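# Balance a bar level on the stand's ridge

## Task

Set the bar crosswise on the ridge at the top of the stand so that it rests there unsupported, motionless and very level, and keeps doing so after the robot lets go.

## Robot and tools

Robot: two arms, left_arm and right_arm. left_arm carries a left hand and sits on the +y side; right_arm carries a right hand on the -y side. The names do not match image sides. Calibrated bases in the scene frame: left_arm (-0.039, +0.390, 0) m, quat_wxyz (+1.000, 0, 0, -0.009); right_arm (-0.048, -0.345, 0) m, quat_wxyz (+1.000, 0, 0, -0.018). A post is fixed to the floor behind the arms. Loose objects may occasionally get a brief push from outside.

Scene frame: origin at table-top height, halfway between the nominal bases; +x out over the table, +z up. Positions are in metres, velocities in m/s and rad/s. Reported hand positions and orientations can be off by a few centimetres.

Hand point: a point fixed to the palm, 0.05 m in front of it and 0.15 m from the wrist flange along the fingers. Its +z runs along the straight fingers, +y out of the palm, +x across the palm away from the thumb on the right hand (toward the thumb on the left hand). Straight fingertips lie 0.06-0.07 m beyond the point along +z and 0.06 m behind it along -y. A bracket on the little-finger side of the wrist can strike things. With the fingers level the wrist may hang below the point (up to 0.11 m palm down, 0.23 m palm up).

Row layout (28 numbers, all in [-1, 1]), used by execute_actions and move: left arm dx, dy, dz, rx, ry, rz; left hand little, ring, middle, index, thumb_bend, thumb_turn, force_limit, speed; then the same 14 for the right arm. Both arms always appear in every row. The pose numbers are offsets, not poses. They count from that arm's Hand target as it stands when the action or move begins, along the scene-frame axes, and the arm turns about its Hand target position. Scale: 1.0 = 0.6 m or 180 degrees. rx, ry, rz form one rotation vector. All zeros asks nothing new of that arm. Finger numbers are absolute targets: +1 open/straight, -1 closed. For thumb_turn, +1 puts the thumb beside the palm and -1 in front of it, opposite the fingers. force_limit runs linearly from about 0 N at -1 to 10 N at +1 (15 N for the two thumb motors). speed rises from near 0 at -1 to full at +0.48 and stays full up to +1. No value means unchanged: to keep a hand as it is, resend the eight numbers last carried out for it. Before any have been sent, use hand_measured plus hand_force_limit and hand_speed. For a soft grip, close with speed -0.94 or lower. A thumb turned in front of the palm plus the fingers can grip items about 0.035-0.065 m thick.

execute_actions: actions is a list of actions. Each action is up to 15 rows, one per 1/30 s step; a short table holds its last row to step 15. Every row within an action is measured from the pose at the start of that action, not from the previous row. Each new action starts again from the current Hand target, so repeating an offset keeps moving the arm. cameras picks which images to return (cam_high, cam_low, cam_left_wrist, cam_right_wrist, or all). An empty actions list returns all images by default.

move: target is one row or a list of up to 15 rows. Each row's offsets count from the same starting Hand targets, not from the previous target. The hand follows a straight path. speed is in m/s, 0.002-3.6, default 0.25; turns run at up to twice that in rad/s. blend (m) rounds corners in a list. stop_force (N, 3-120) ends an arm's path when its wrist sensor feels that much push against its motion. Use it slowly (about 0.005 m/s) when touching down or setting the bar on the ridge. zero (default true) re-zeroes the sensor first. blocking=false returns early and cannot be combined with stop_force. Paths do not avoid obstacles. The result adds a move: line giving the ending (done, off_target, moving, held, fault) and any limits (paced = clipped pose, held = withheld steps).

wait: seconds 0-3600; lets the scene run. stop: brakes a running move. zoom_image: camera plus region [x0, y0, x1, y1] in pixels, at most 504x504, on the newest image. show_instructions: shows the reference pages. zero_wrist_force: arm = left_arm or right_arm. finished_scene: ends the scene for good; call it only when the bar rests level and still by itself.

Results: end_effector_position/quat in the scene frame, Hand target (the last commanded pose after the orientation clip, which limits orientation to 32 degrees from the measured one per step), joint positions and torques, and wrist force/torque in the flange's own axes (a push reads as force from the surface into the arm). hand_measured, hand_stopped_by (moving, target, force, stalled, fault) and hand_load_n follow the motor order. A lost grip shows as hand_load_n dropping near 0. The hand point often settles short of the Hand target; send the missing distance as an offset.

Avoid: dropping the bar even a few millimetres, releasing it while it moves, or letting anything fall off the table (that fails the task). Also avoid slams and hard presses on the stand, table or post. Stiff arms fault if commanded past a firm contact. A fault comes at 150 N (give or take 25) of outside force, at joint torque limits (wrists 24.9 N m) or when a joint strays from its path, and stops the arm for 10 s. Do not let the arms collide or a hand close on the other hand. Keep each wrist away from its own base axis. Motors overheat if they hold loads or push for long. Aim for smooth, gentle motion.

Each tool is called after ">>>" by a JSON object that holds its "fn" and its "kwargs", one argument or row to a line.

Reference images:

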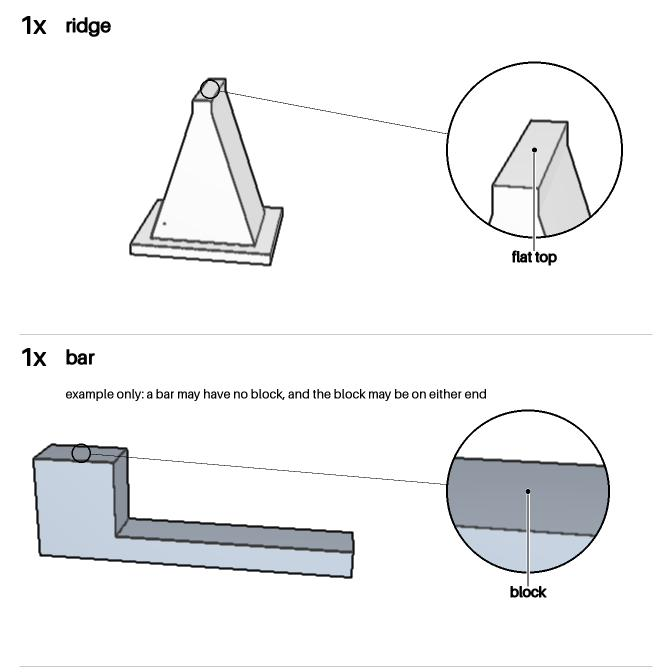

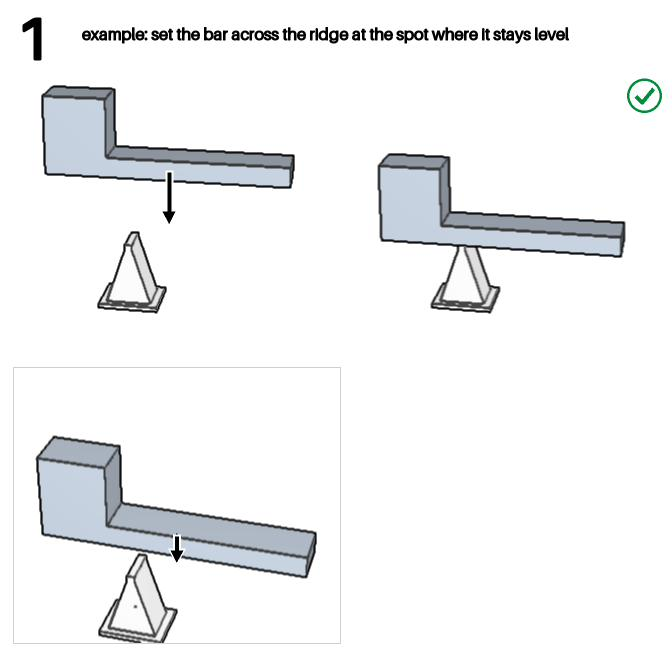

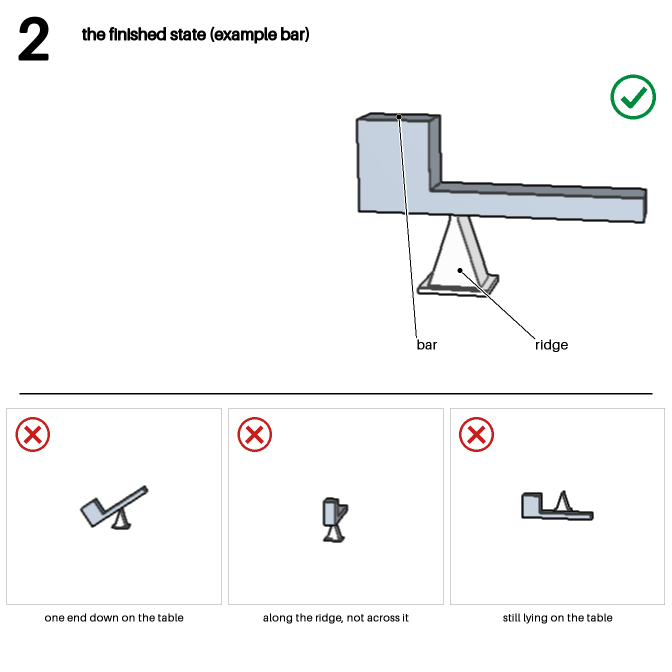

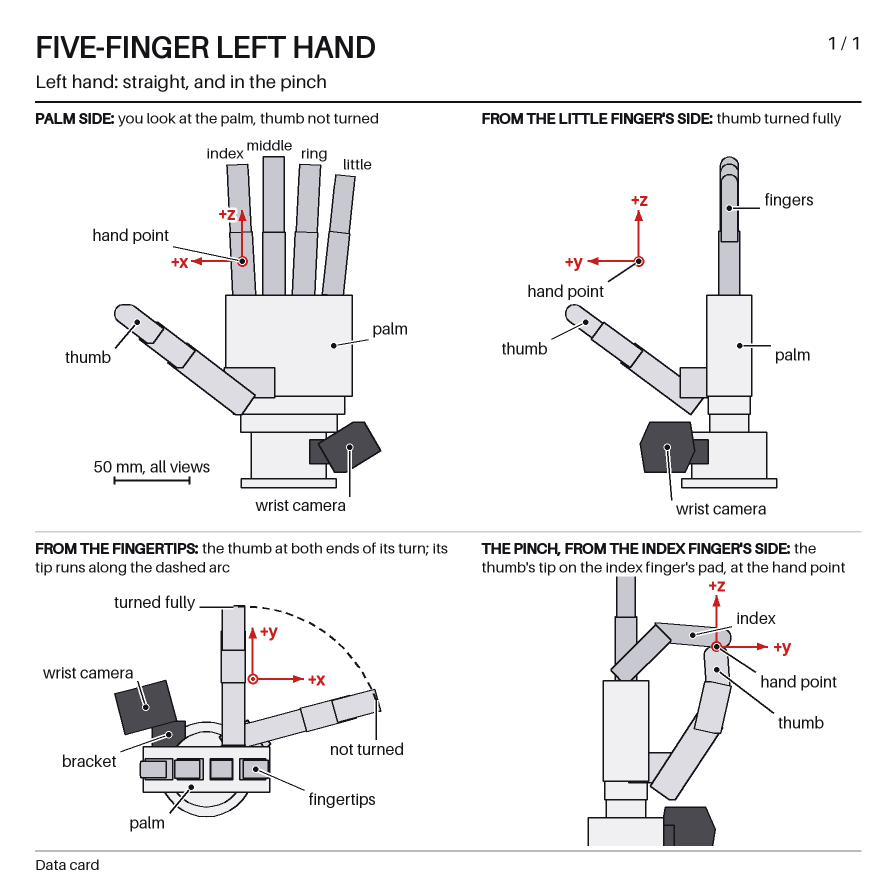

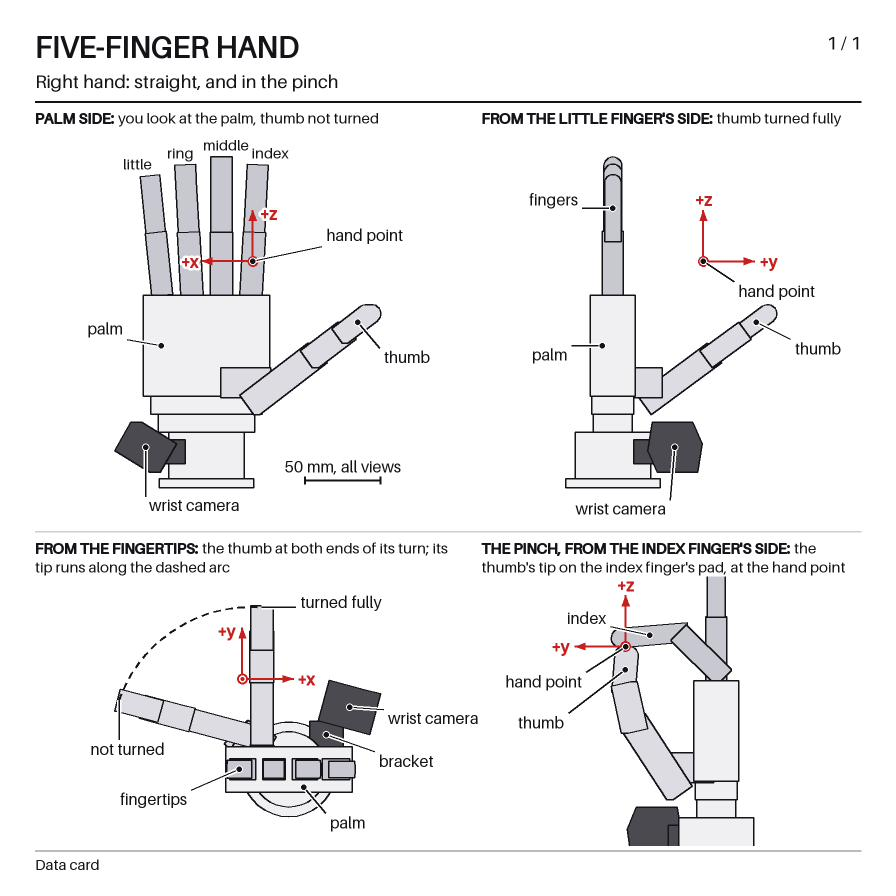

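## Session

>>> {"fn": "execute_actions", "kwargs": {
  "actions": []
}}

Scene clock: 0.00 s.
left_arm: end_effector_position=(+0.2529, +0.6289, +0.1484) hand_measured=(+1.000, +1.000, +1.000, +1.000, +1.000, +1.000) hand_load_n=(+0.0, +0.0, +0.0, +0.0, +0.0, +0.0) hand_stopped_by=(target, target, target, target, target, target) hand_force_limit=0.00 hand_speed=-0.80 end_effector_quat_wxyz=(-0.004, +0.281, +0.960, -0.018) | right_arm: end_effector_position=(+0.2952, -0.0810, +0.1231) hand_measured=(+1.000, +1.000, +1.000, +1.000, +1.000, +1.000) hand_load_n=(+0.0, +0.0, +0.0, +0.0, +0.0, +0.0) hand_stopped_by=(target, target, target, target, target, target) hand_force_limit=0.00 hand_speed=-0.80 end_effector_quat_wxyz=(+0.673, -0.609, +0.384, -0.169)
Joint positions: left_arm=[4.115 -1.732 -1.9 2.025 -1.567 -0.046] | right_arm=[-0.385 -1.781 2.647 -0.771 0.39 -2.914]
Joint velocities: within noise
Joint torques (N m): no reading
Wrist force (N): no reading
Wrist torque (N m): no reading
Wrist force, peak (N): no reading
Hand target: left_arm +0.2529, +0.6289, +0.1484; -0.004, +0.281, +0.960, -0.018 | right_arm +0.2952, -0.0810, +0.1231; +0.673, -0.609, +0.384, -0.169

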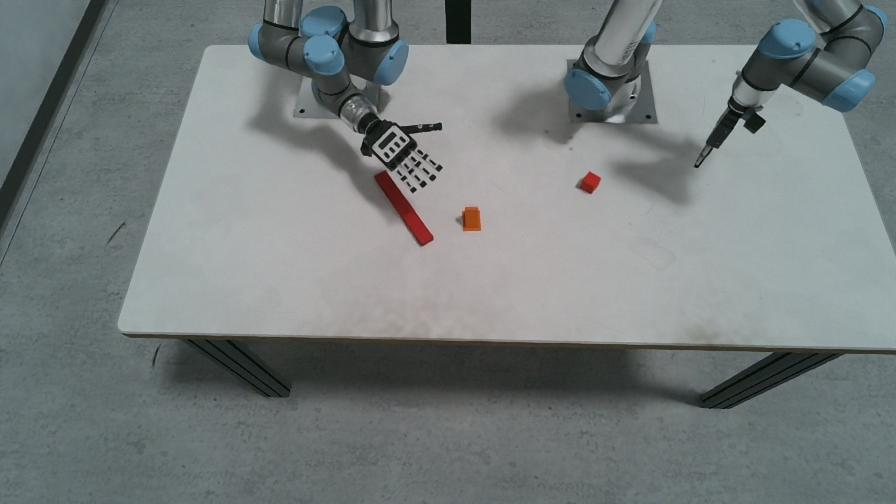

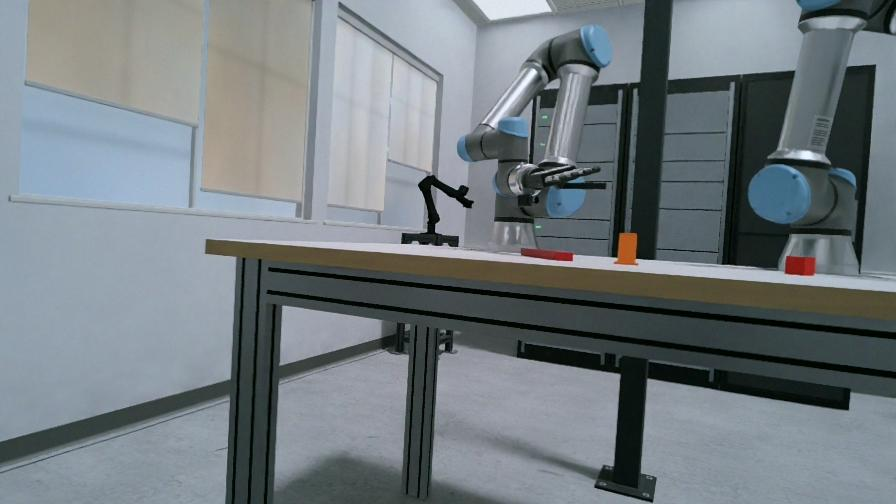

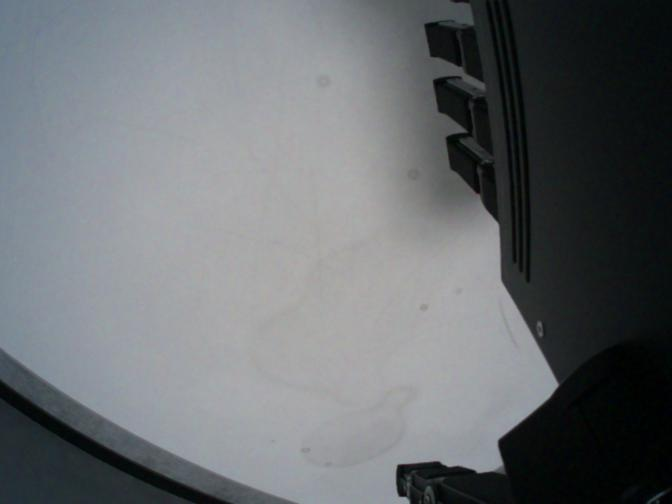

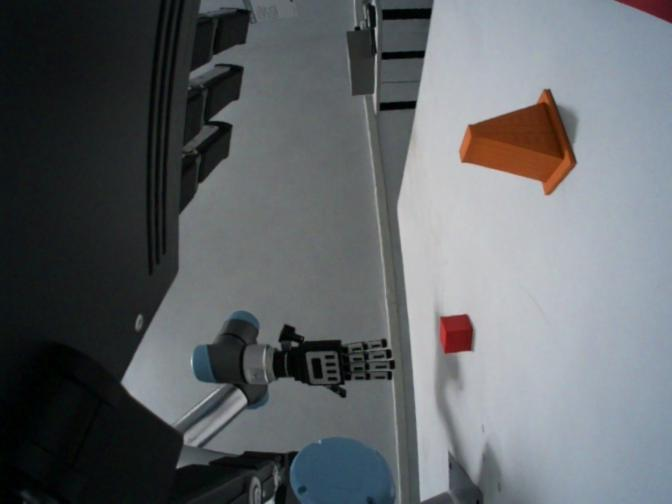

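>>> {"fn": "zoom_image", "kwargs": {
  "camera": "cam_high",
  "region": [340, 80, 640, 260]
}}

>>> {"fn": "zoom_image", "kwargs": {
  "camera": "cam_low",
  "region": [480, 140, 840, 300]
}}

>>> {"fn": "zoom_image", "kwargs": {
  "camera": "cam_right_wrist",
  "region": [380, 60, 672, 400]
}}

Scaled by 1.680 from the camera's image (finer frame: 1280x720).

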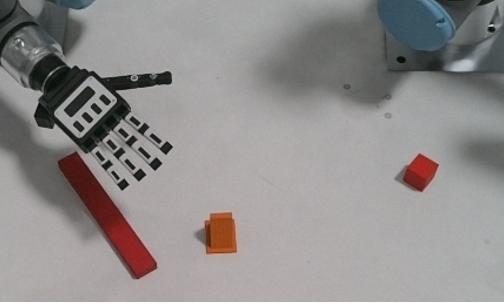

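Scaled by 1.400 from the camera's image (finer frame: 1280x720).

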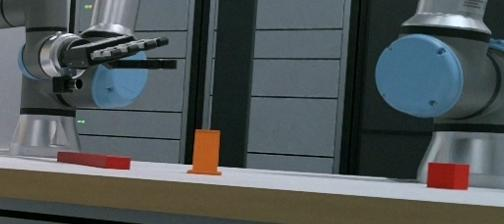

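Scaled by 1.482 from the camera's image (finer frame: 960x720).

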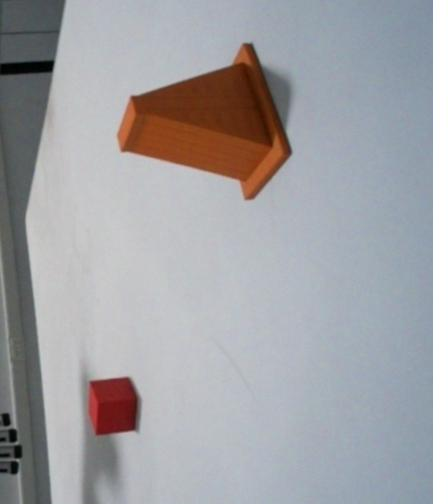

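>>> {"fn": "move", "kwargs": {
  "target": [0.178, -0.548, 0.085, -0.448, -0.251, -0.239, 1, 1, 1, 1, 1, -1, 0, -0.3, 0, 0, 0.1, 0, 0, 0, 1, 1, 1, 1, 1, -1, -0.3, -0.3],
  "cameras": ["all"]
}}

Scene clock: 202.60 s.
left_arm: end_effector_position=(+0.3597, +0.3001, +0.1994) hand_measured=(+1.000, +1.000, +1.000, +1.000, +1.000, -1.000) hand_load_n=(+0.0, +0.0, +0.0, +0.0, +0.0, +0.0) hand_stopped_by=(target, target, target, target, target, target) hand_force_limit=0.00 hand_speed=-0.30 end_effector_quat_wxyz=(+0.494, +0.500, +0.503, -0.503) | right_arm: end_effector_position=(+0.2952, -0.0810, +0.1831) hand_measured=(+1.000, +1.000, +1.000, +1.000, +1.000, -1.000) hand_load_n=(-0.5, +0.0, +0.0, +0.0, +0.0, +0.0) hand_stopped_by=(target, target, target, target, target, target) hand_force_limit=-0.30 hand_speed=-0.30 end_effector_quat_wxyz=(+0.673, -0.609, +0.384, -0.169)
Joint positions: left_arm=[3.961 -2.186 -2.248 1.299 -0.809 1.554] | right_arm=[-0.385 -1.962 2.545 -0.488 0.39 -2.914]
Joint torques (N m): left_arm=[-5.75 23.78 13.74 -1.16 -1.82 2.35] | right_arm=[-6.05 10.78 -6.63 -2.38 -0.66 -1.72]
Wrist force (N): left_arm=[1.3 0.6 -1.1] | right_arm=[-0.1 0.2 -0.4]
Wrist torque (N m): left_arm=[0.30 -0.01 0.20] | right_arm=[0.06 0.04 0.01]
Wrist force, peak (N): left_arm=[1.7 0.7 -1.2] | right_arm=[-0.1 0.3 -0.6]
Hand target: left_arm +0.3597, +0.3001, +0.1994; +0.494, +0.500, +0.503, -0.503 | right_arm +0.2952, -0.0810, +0.1831; +0.673, -0.609, +0.384, -0.169
Off the commanded pose: left_arm 0.000 m, 0 deg | right_arm 0.000 m, 0 deg.
move: done

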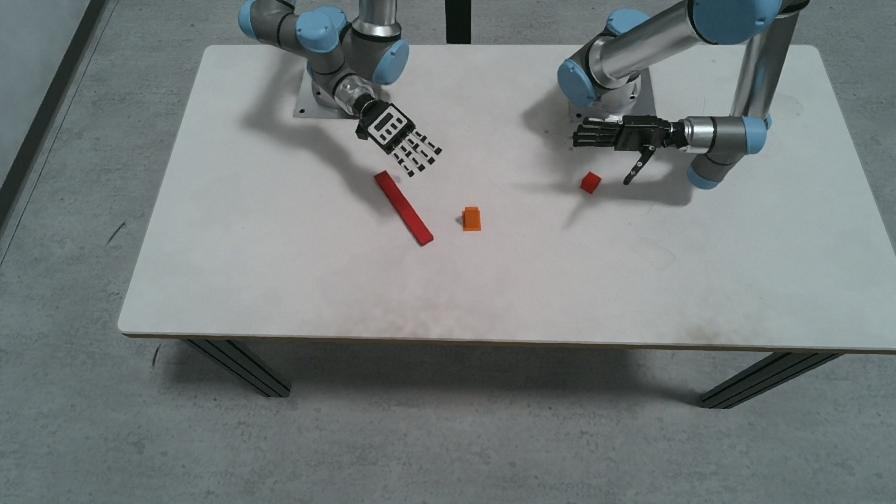

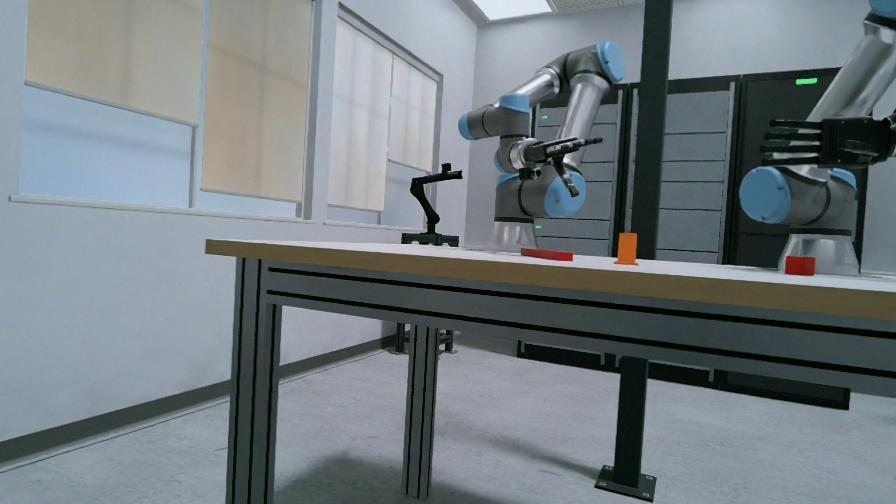

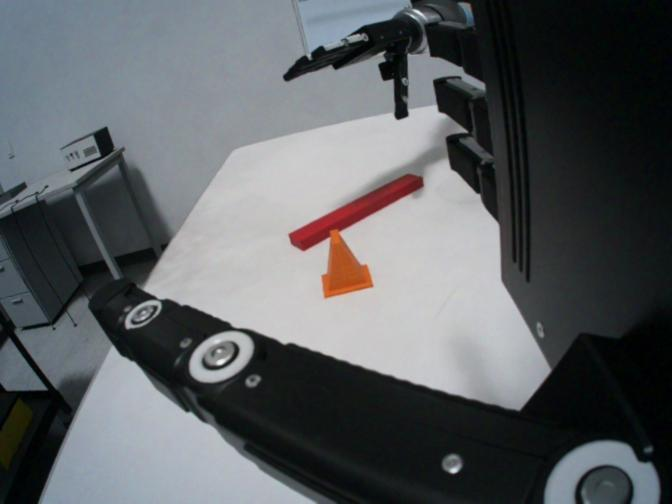

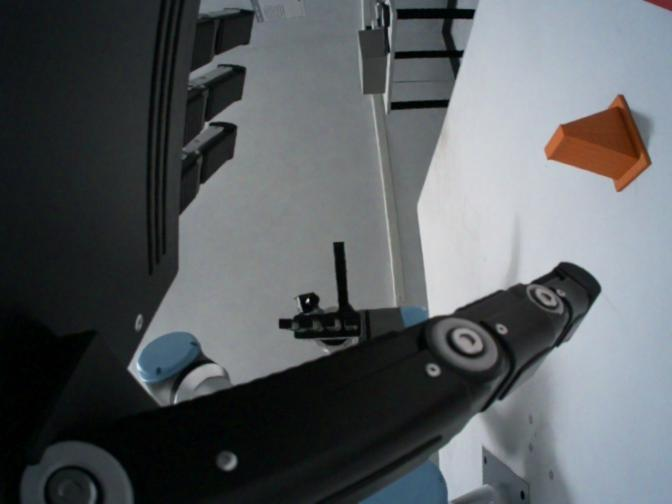

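>>> {"fn": "zoom_image", "kwargs": {
  "camera": "cam_left_wrist",
  "region": [270, 150, 450, 310]
}}

>>> {"fn": "zoom_image", "kwargs": {
  "camera": "cam_high",
  "region": [360, 150, 500, 260]
}}

Scaled by 2.800 from the camera's image (finer frame: 960x720).

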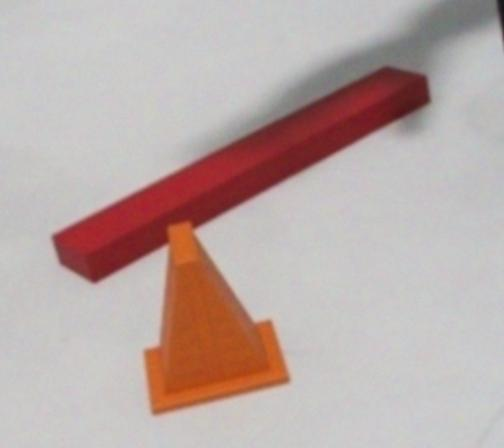

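Scaled by 3.600 from the camera's image (finer frame: 1280x720).

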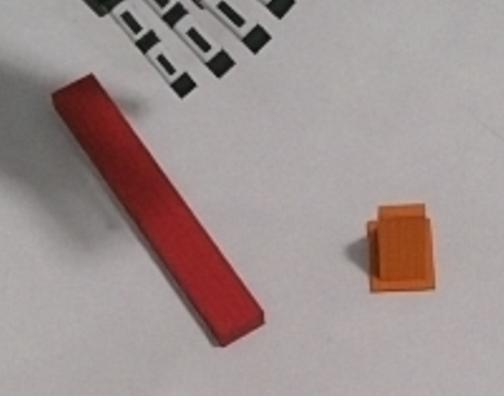

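>>> {"fn": "move", "kwargs": {
  "target": [0, 0, 0, 0, 0, 0, 1, 1, 1, 1, 1, -1, 0, -0.3, 0.0217, -0.1208, -0.038, -0.2512, -0.0805, 0.4672, -0.1, -0.1, -0.1, -0.1, 1, -1, -0.3, -0.3],
  "cameras": ["all"]
}}

Scene clock: 322.47 s.
left_arm: end_effector_position=(+0.3597, +0.3001, +0.1994) hand_measured=(+1.000, +1.000, +1.000, +1.000, +1.000, -1.000) hand_load_n=(+0.0, +0.0, +0.0, +0.0, +0.0, +0.5) hand_stopped_by=(target, target, target, target, target, target) hand_force_limit=0.00 hand_speed=-0.30 end_effector_quat_wxyz=(+0.494, +0.500, +0.503, -0.503) | right_arm: end_effector_position=(+0.3082, -0.1534, +0.1602) hand_measured=(-0.100, -0.100, -0.100, -0.100, +1.000, -1.000) hand_load_n=(+0.0, +0.0, +0.0, +0.0, +0.0, +0.0) hand_stopped_by=(target, target, target, target, target, target) hand_force_limit=-0.30 hand_speed=-0.30 end_effector_quat_wxyz=(-0.388, +0.871, +0.275, -0.123)
Joint positions: left_arm=[3.961 -2.186 -2.248 1.299 -0.809 1.555] | right_arm=[-0.058 -1.055 1.645 1.607 0.969 -5.618]
Joint torques (N m): left_arm=[-4.38 21.1 13.94 -2.75 -1.88 0.72] | right_arm=[-2.45 -45.07 -10.31 0.95 0.61 1.52]
Wrist force (N): left_arm=[1.3 0.5 -1.3] | right_arm=[-0.3 -0.4 0.0]
Wrist torque (N m): left_arm=[0.28 -0.02 0.18] | right_arm=[0.04 -0.02 -0.05]
Wrist force, peak (N): left_arm=[1.5 0.7 -1.5] | right_arm=[-0.3 0.5 -0.5]
Hand target: left_arm +0.3597, +0.3001, +0.1994; +0.494, +0.500, +0.503, -0.503 | right_arm +0.3082, -0.1535, +0.1603; -0.388, +0.871, +0.275, -0.123
Off the commanded pose: left_arm 0.000 m, 0 deg | right_arm 0.000 m, 0 deg.
move: done

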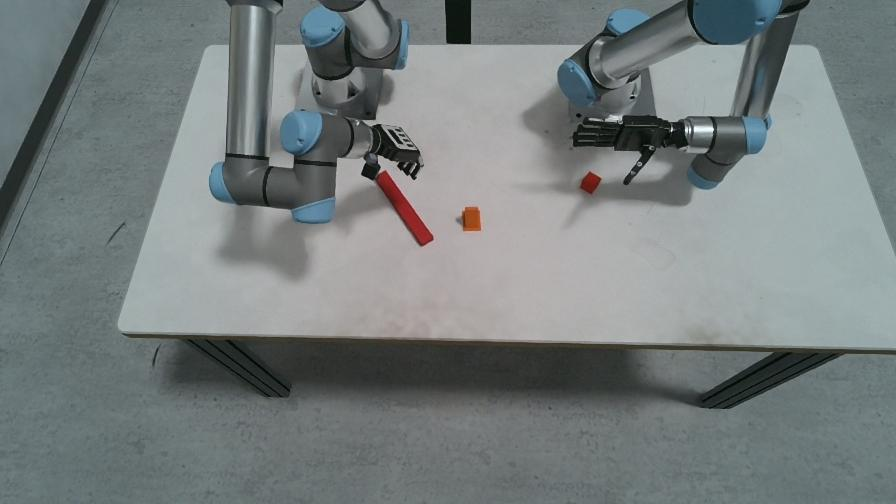

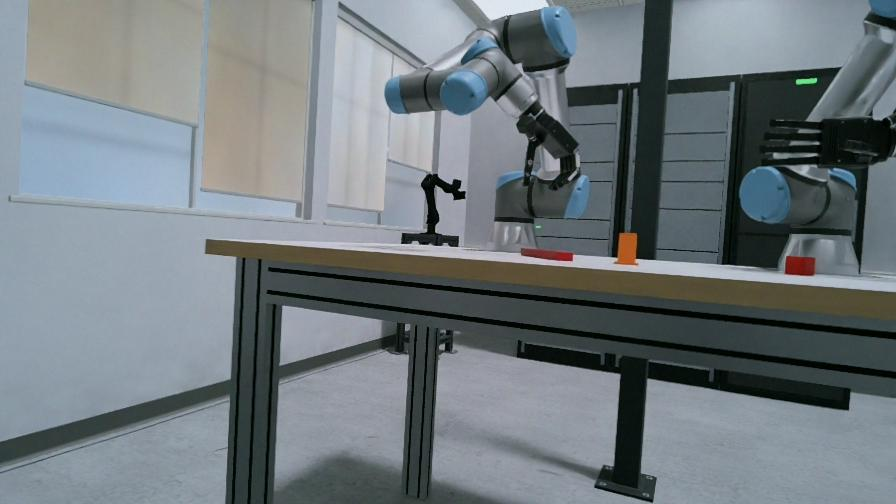

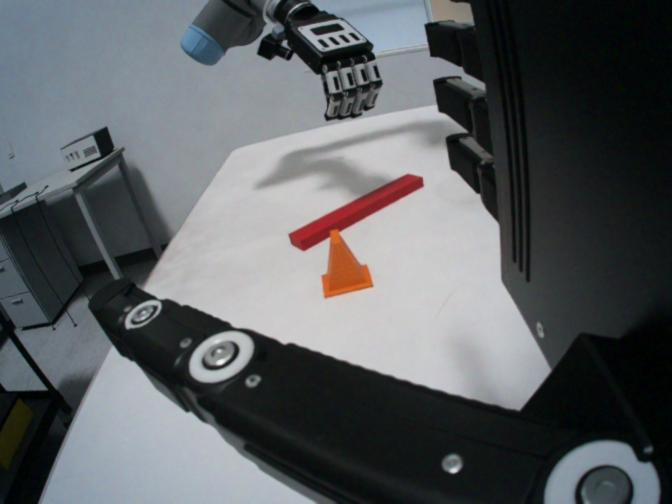

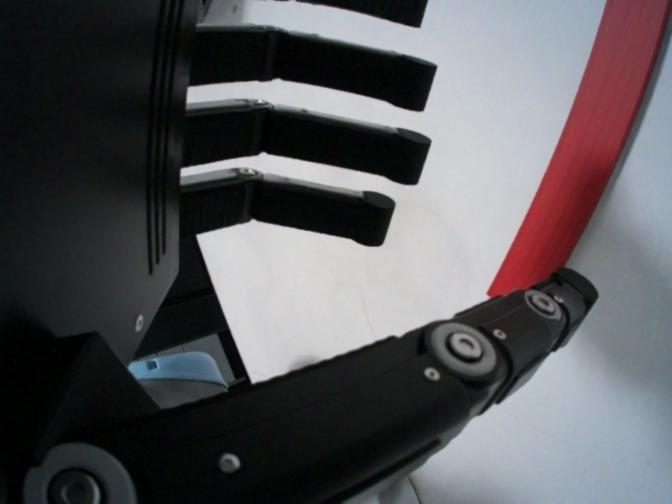

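>>> {"fn": "zoom_image", "kwargs": {
  "camera": "cam_high",
  "region": [360, 110, 500, 250]
}}

>>> {"fn": "zoom_image", "kwargs": {
  "camera": "cam_left_wrist",
  "region": [240, 0, 480, 310]
}}

Scaled by 3.600 from the camera's image (finer frame: 1280x720).

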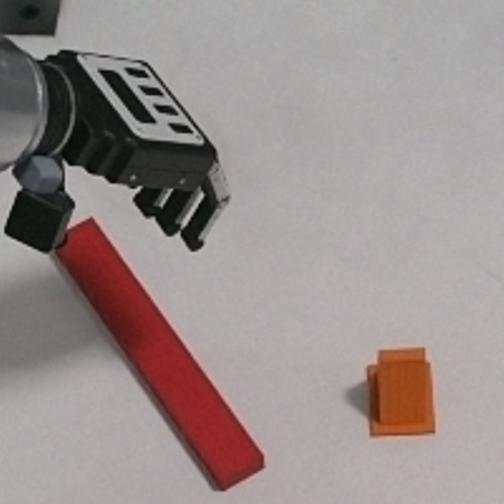

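Scaled by 1.626 from the camera's image (finer frame: 960x720).

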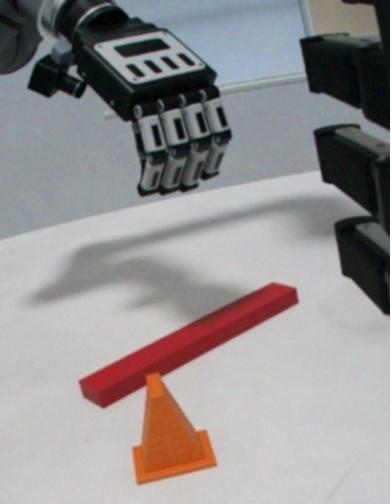

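>>> {"fn": "move", "kwargs": {
  "target": [0, 0, 0, 0, 0, 0, 1, 1, 1, 1, 1, -1, 0, -0.3, 0.006, 0.004, -0.158, 0, 0, 0, -0.1, -0.1, -0.1, -0.1, 1, -1, -0.3, -0.3],
  "cameras": ["all"],
  "speed": 0.12
}}

>>> {"fn": "zoom_image", "kwargs": {
  "camera": "cam_high",
  "region": [360, 110, 500, 250]
}}

>>> {"fn": "zoom_image", "kwargs": {
  "camera": "cam_left_wrist",
  "region": [240, 60, 480, 310]
}}

>>> {"fn": "zoom_image", "kwargs": {
  "camera": "cam_low",
  "region": [460, 160, 660, 280]
}}

Scene clock: 374.90 s.
left_arm: end_effector_position=(+0.3597, +0.3001, +0.1994) hand_measured=(+1.000, +1.000, +1.000, +1.000, +1.000, -1.000) hand_load_n=(+0.0, +0.0, +0.0, +0.0, +0.0, +0.0) hand_stopped_by=(target, target, target, target, target, target) hand_force_limit=0.00 hand_speed=-0.30 end_effector_quat_wxyz=(+0.494, +0.500, +0.503, -0.503) | right_arm: end_effector_position=(+0.3118, -0.1511, +0.0655) hand_measured=(-0.100, -0.100, -0.100, -0.100, +1.000, -1.000) hand_load_n=(+0.0, +0.0, +0.0, -0.5, +0.0, +0.0) hand_stopped_by=(target, target, target, target, target, target) hand_force_limit=-0.30 hand_speed=-0.30 end_effector_quat_wxyz=(-0.388, +0.871, +0.275, -0.123)
Joint positions: left_arm=[3.961 -2.186 -2.248 1.299 -0.809 1.555] | right_arm=[-0.052 -0.906 1.69 1.408 0.966 -5.612]
Joint torques (N m): left_arm=[-4.15 22.49 13.62 -2 -1.79 -0.52] | right_arm=[4.24 -36.73 -20.99 1.99 -1.96 0.78]
Wrist force (N): left_arm=[1.5 0.5 -1.3] | right_arm=[-0.1 -0.4 -0.1]
Wrist torque (N m): left_arm=[0.30 -0.05 0.19] | right_arm=[0.04 -0.03 -0.05]
Wrist force, peak (N): left_arm=[1.5 0.4 -1.5] | right_arm=[-0.1 -1.6 -0.9]
Hand target: left_arm +0.3597, +0.3001, +0.1994; +0.494, +0.500, +0.503, -0.503 | right_arm +0.3118, -0.1511, +0.0655; -0.388, +0.871, +0.275, -0.123
Off the commanded pose: left_arm 0.000 m, 0 deg | right_arm 0.000 m, 0 deg.
move: done

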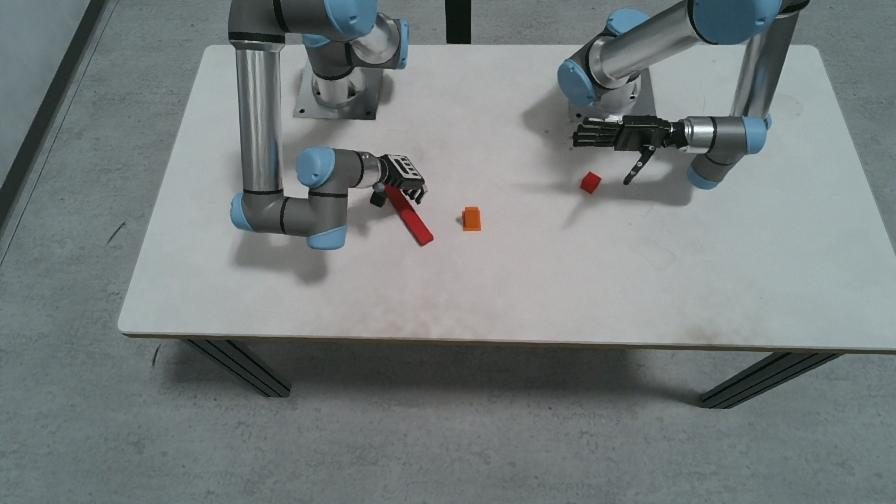

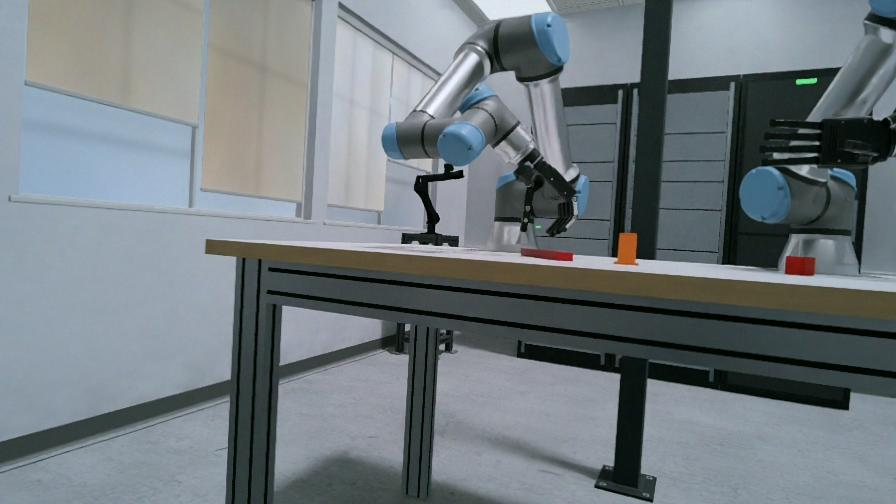

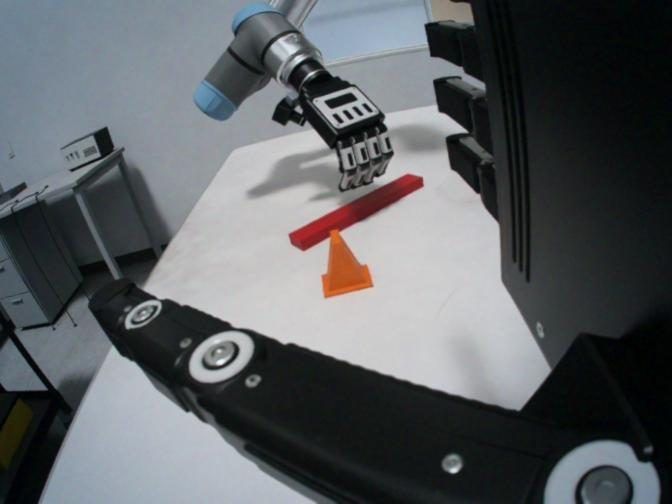

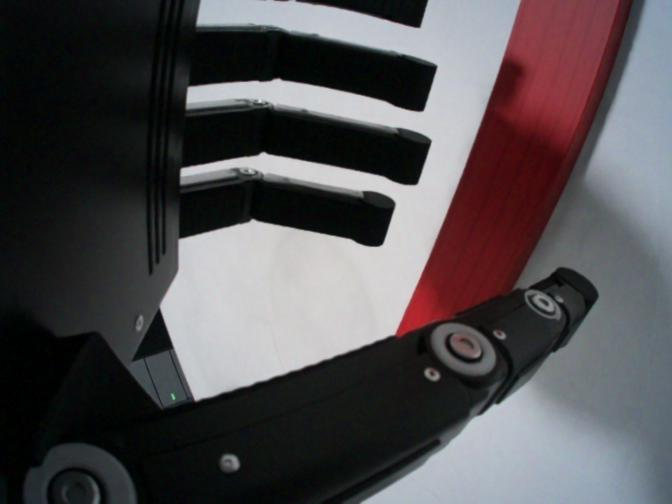

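Scaled by 3.600 from the camera's image (finer frame: 1280x720).

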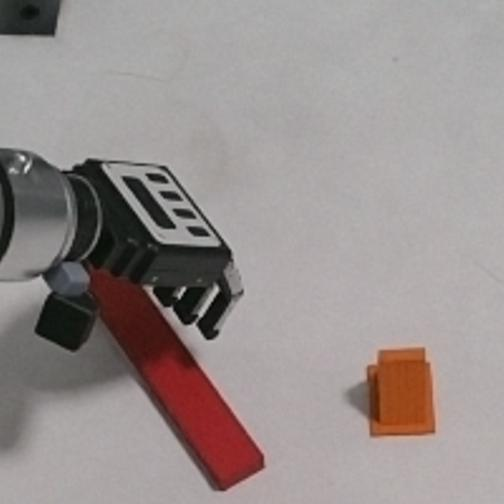

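Scaled by 2.016 from the camera's image (finer frame: 960x720).

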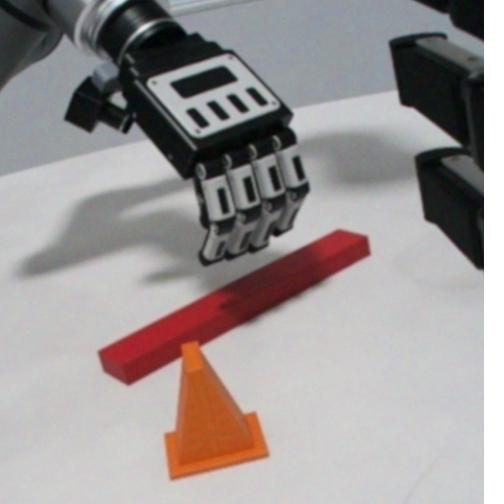

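Scaled by 2.520 from the camera's image (finer frame: 1280x720).

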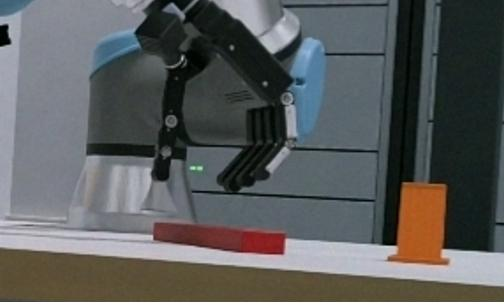

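>>> {"fn": "zoom_image", "kwargs": {
  "camera": "cam_high",
  "region": [375, 145, 445, 250]
}}

>>> {"fn": "zoom_image", "kwargs": {
  "camera": "cam_left_wrist",
  "region": [280, 120, 440, 260]
}}

Scaled by 4.800 from the camera's image (finer frame: 1280x720).

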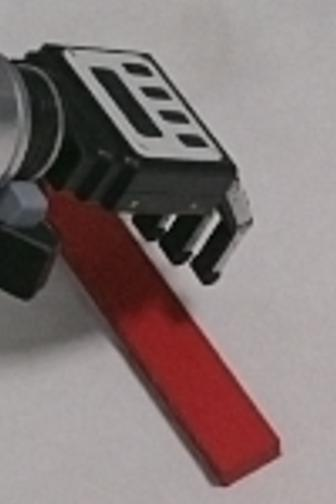

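Scaled by 3.150 from the camera's image (finer frame: 960x720).

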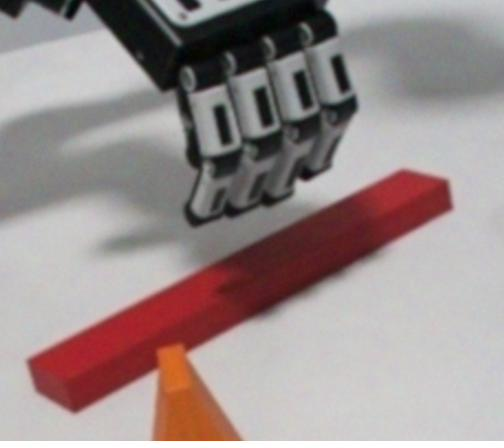

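>>> {"fn": "move", "kwargs": {
  "target": [0, 0, 0, 0, 0, 0, 1, 1, 1, 1, 1, -1, 0, -0.3, 0.0148, 0.0368, -0.03, 0, 0, 0, -0.1, -0.1, -0.1, -0.1, 1, -1, -0.3, -0.3],
  "cameras": ["all"],
  "speed": 0.1
}}

>>> {"fn": "zoom_image", "kwargs": {
  "camera": "cam_high",
  "region": [375, 145, 445, 250]
}}

>>> {"fn": "zoom_image", "kwargs": {
  "camera": "cam_left_wrist",
  "region": [280, 120, 440, 260]
}}

>>> {"fn": "zoom_image", "kwargs": {
  "camera": "cam_low",
  "region": [500, 200, 620, 280]
}}

Scene clock: 453.83 s.
left_arm: end_effector_position=(+0.3597, +0.3001, +0.1994) hand_measured=(+1.000, +1.000, +1.000, +1.000, +1.000, -1.000) hand_load_n=(+0.0, +0.0, +0.0, +0.0, +0.0, +0.5) hand_stopped_by=(target, target, target, target, target, target) hand_force_limit=0.00 hand_speed=-0.30 end_effector_quat_wxyz=(+0.494, +0.500, +0.503, -0.503) | right_arm: end_effector_position=(+0.3207, -0.1290, +0.0475) hand_measured=(-0.100, -0.100, -0.100, -0.100, +1.000, -1.000) hand_load_n=(+0.0, +0.0, +0.0, +0.0, +0.0, +0.0) hand_stopped_by=(target, target, target, target, target, target) hand_force_limit=-0.30 hand_speed=-0.30 end_effector_quat_wxyz=(-0.388, +0.871, +0.275, -0.123)
Joint positions: left_arm=[3.961 -2.186 -2.248 1.299 -0.809 1.555] | right_arm=[-0.004 -0.853 1.643 1.374 0.938 -5.563]
Joint torques (N m): left_arm=[-3.29 25.44 13.62 -1.78 -1.78 -0.64] | right_arm=[-7.22 -48.07 -1.17 4.33 1.34 -2.15]
Wrist force (N): left_arm=[1.4 0.6 -1.2] | right_arm=[-0.3 -0.5 0.0]
Wrist torque (N m): left_arm=[0.30 -0.03 0.18] | right_arm=[0.02 0.00 0.13]
Wrist force, peak (N): left_arm=[1.5 0.5 -1.4] | right_arm=[-0.6 -0.6 -0.6]
Hand target: left_arm +0.3597, +0.3001, +0.1994; +0.494, +0.500, +0.503, -0.503 | right_arm +0.3207, -0.1290, +0.0475; -0.388, +0.871, +0.275, -0.123
Off the commanded pose: left_arm 0.000 m, 0 deg | right_arm 0.000 m, 0 deg.
move: done

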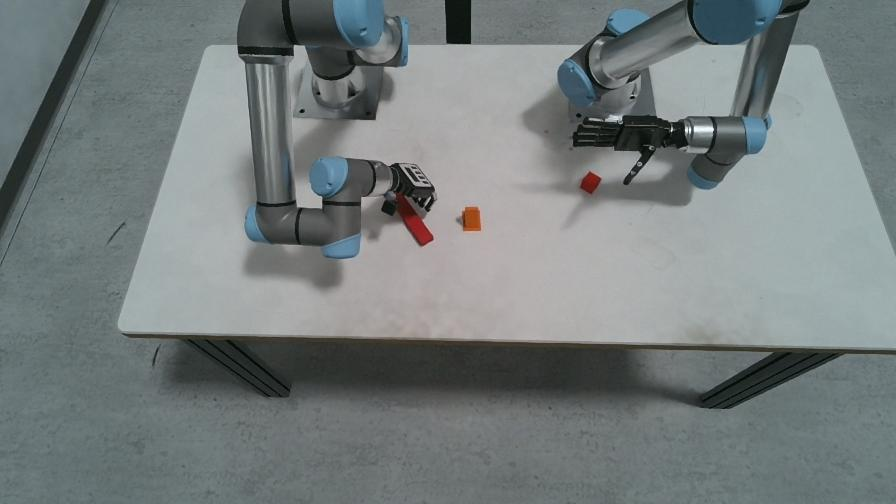

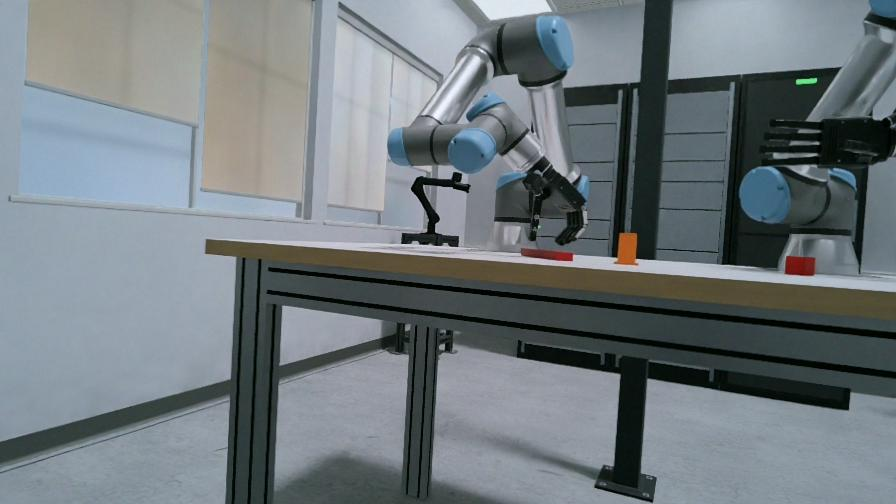

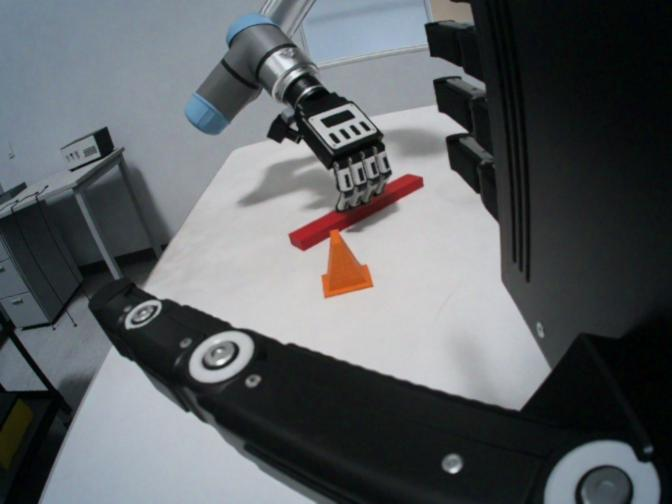

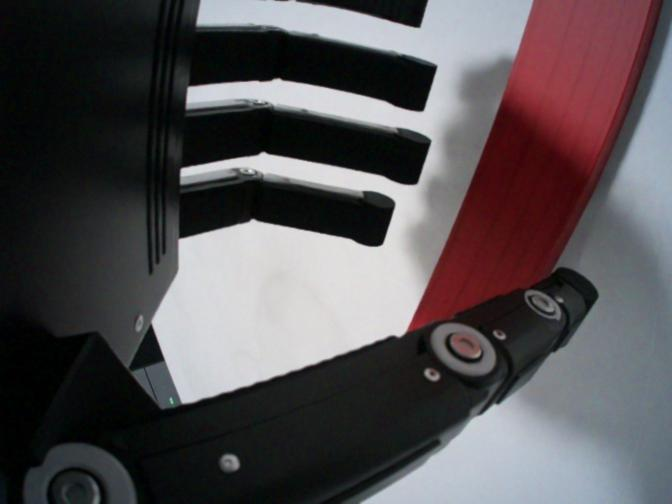

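Scaled by 4.800 from the camera's image (finer frame: 1280x720).

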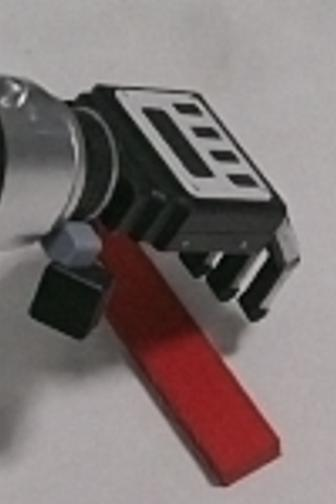

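Scaled by 3.150 from the camera's image (finer frame: 960x720).

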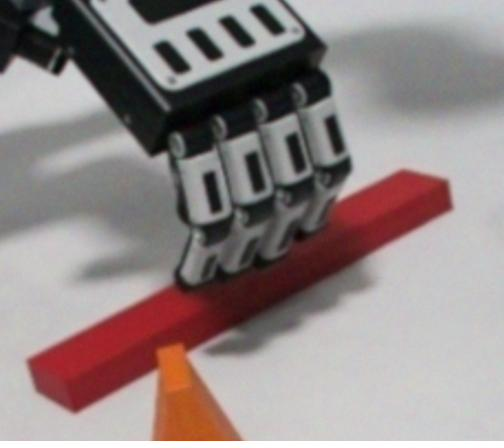

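Scaled by 4.200 from the camera's image (finer frame: 1280x720).

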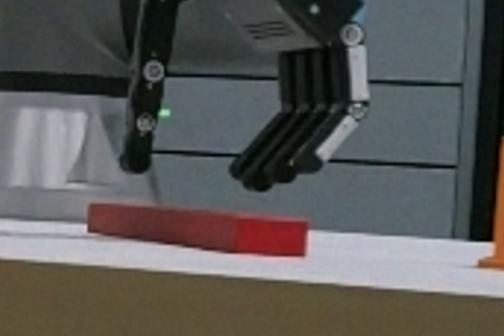

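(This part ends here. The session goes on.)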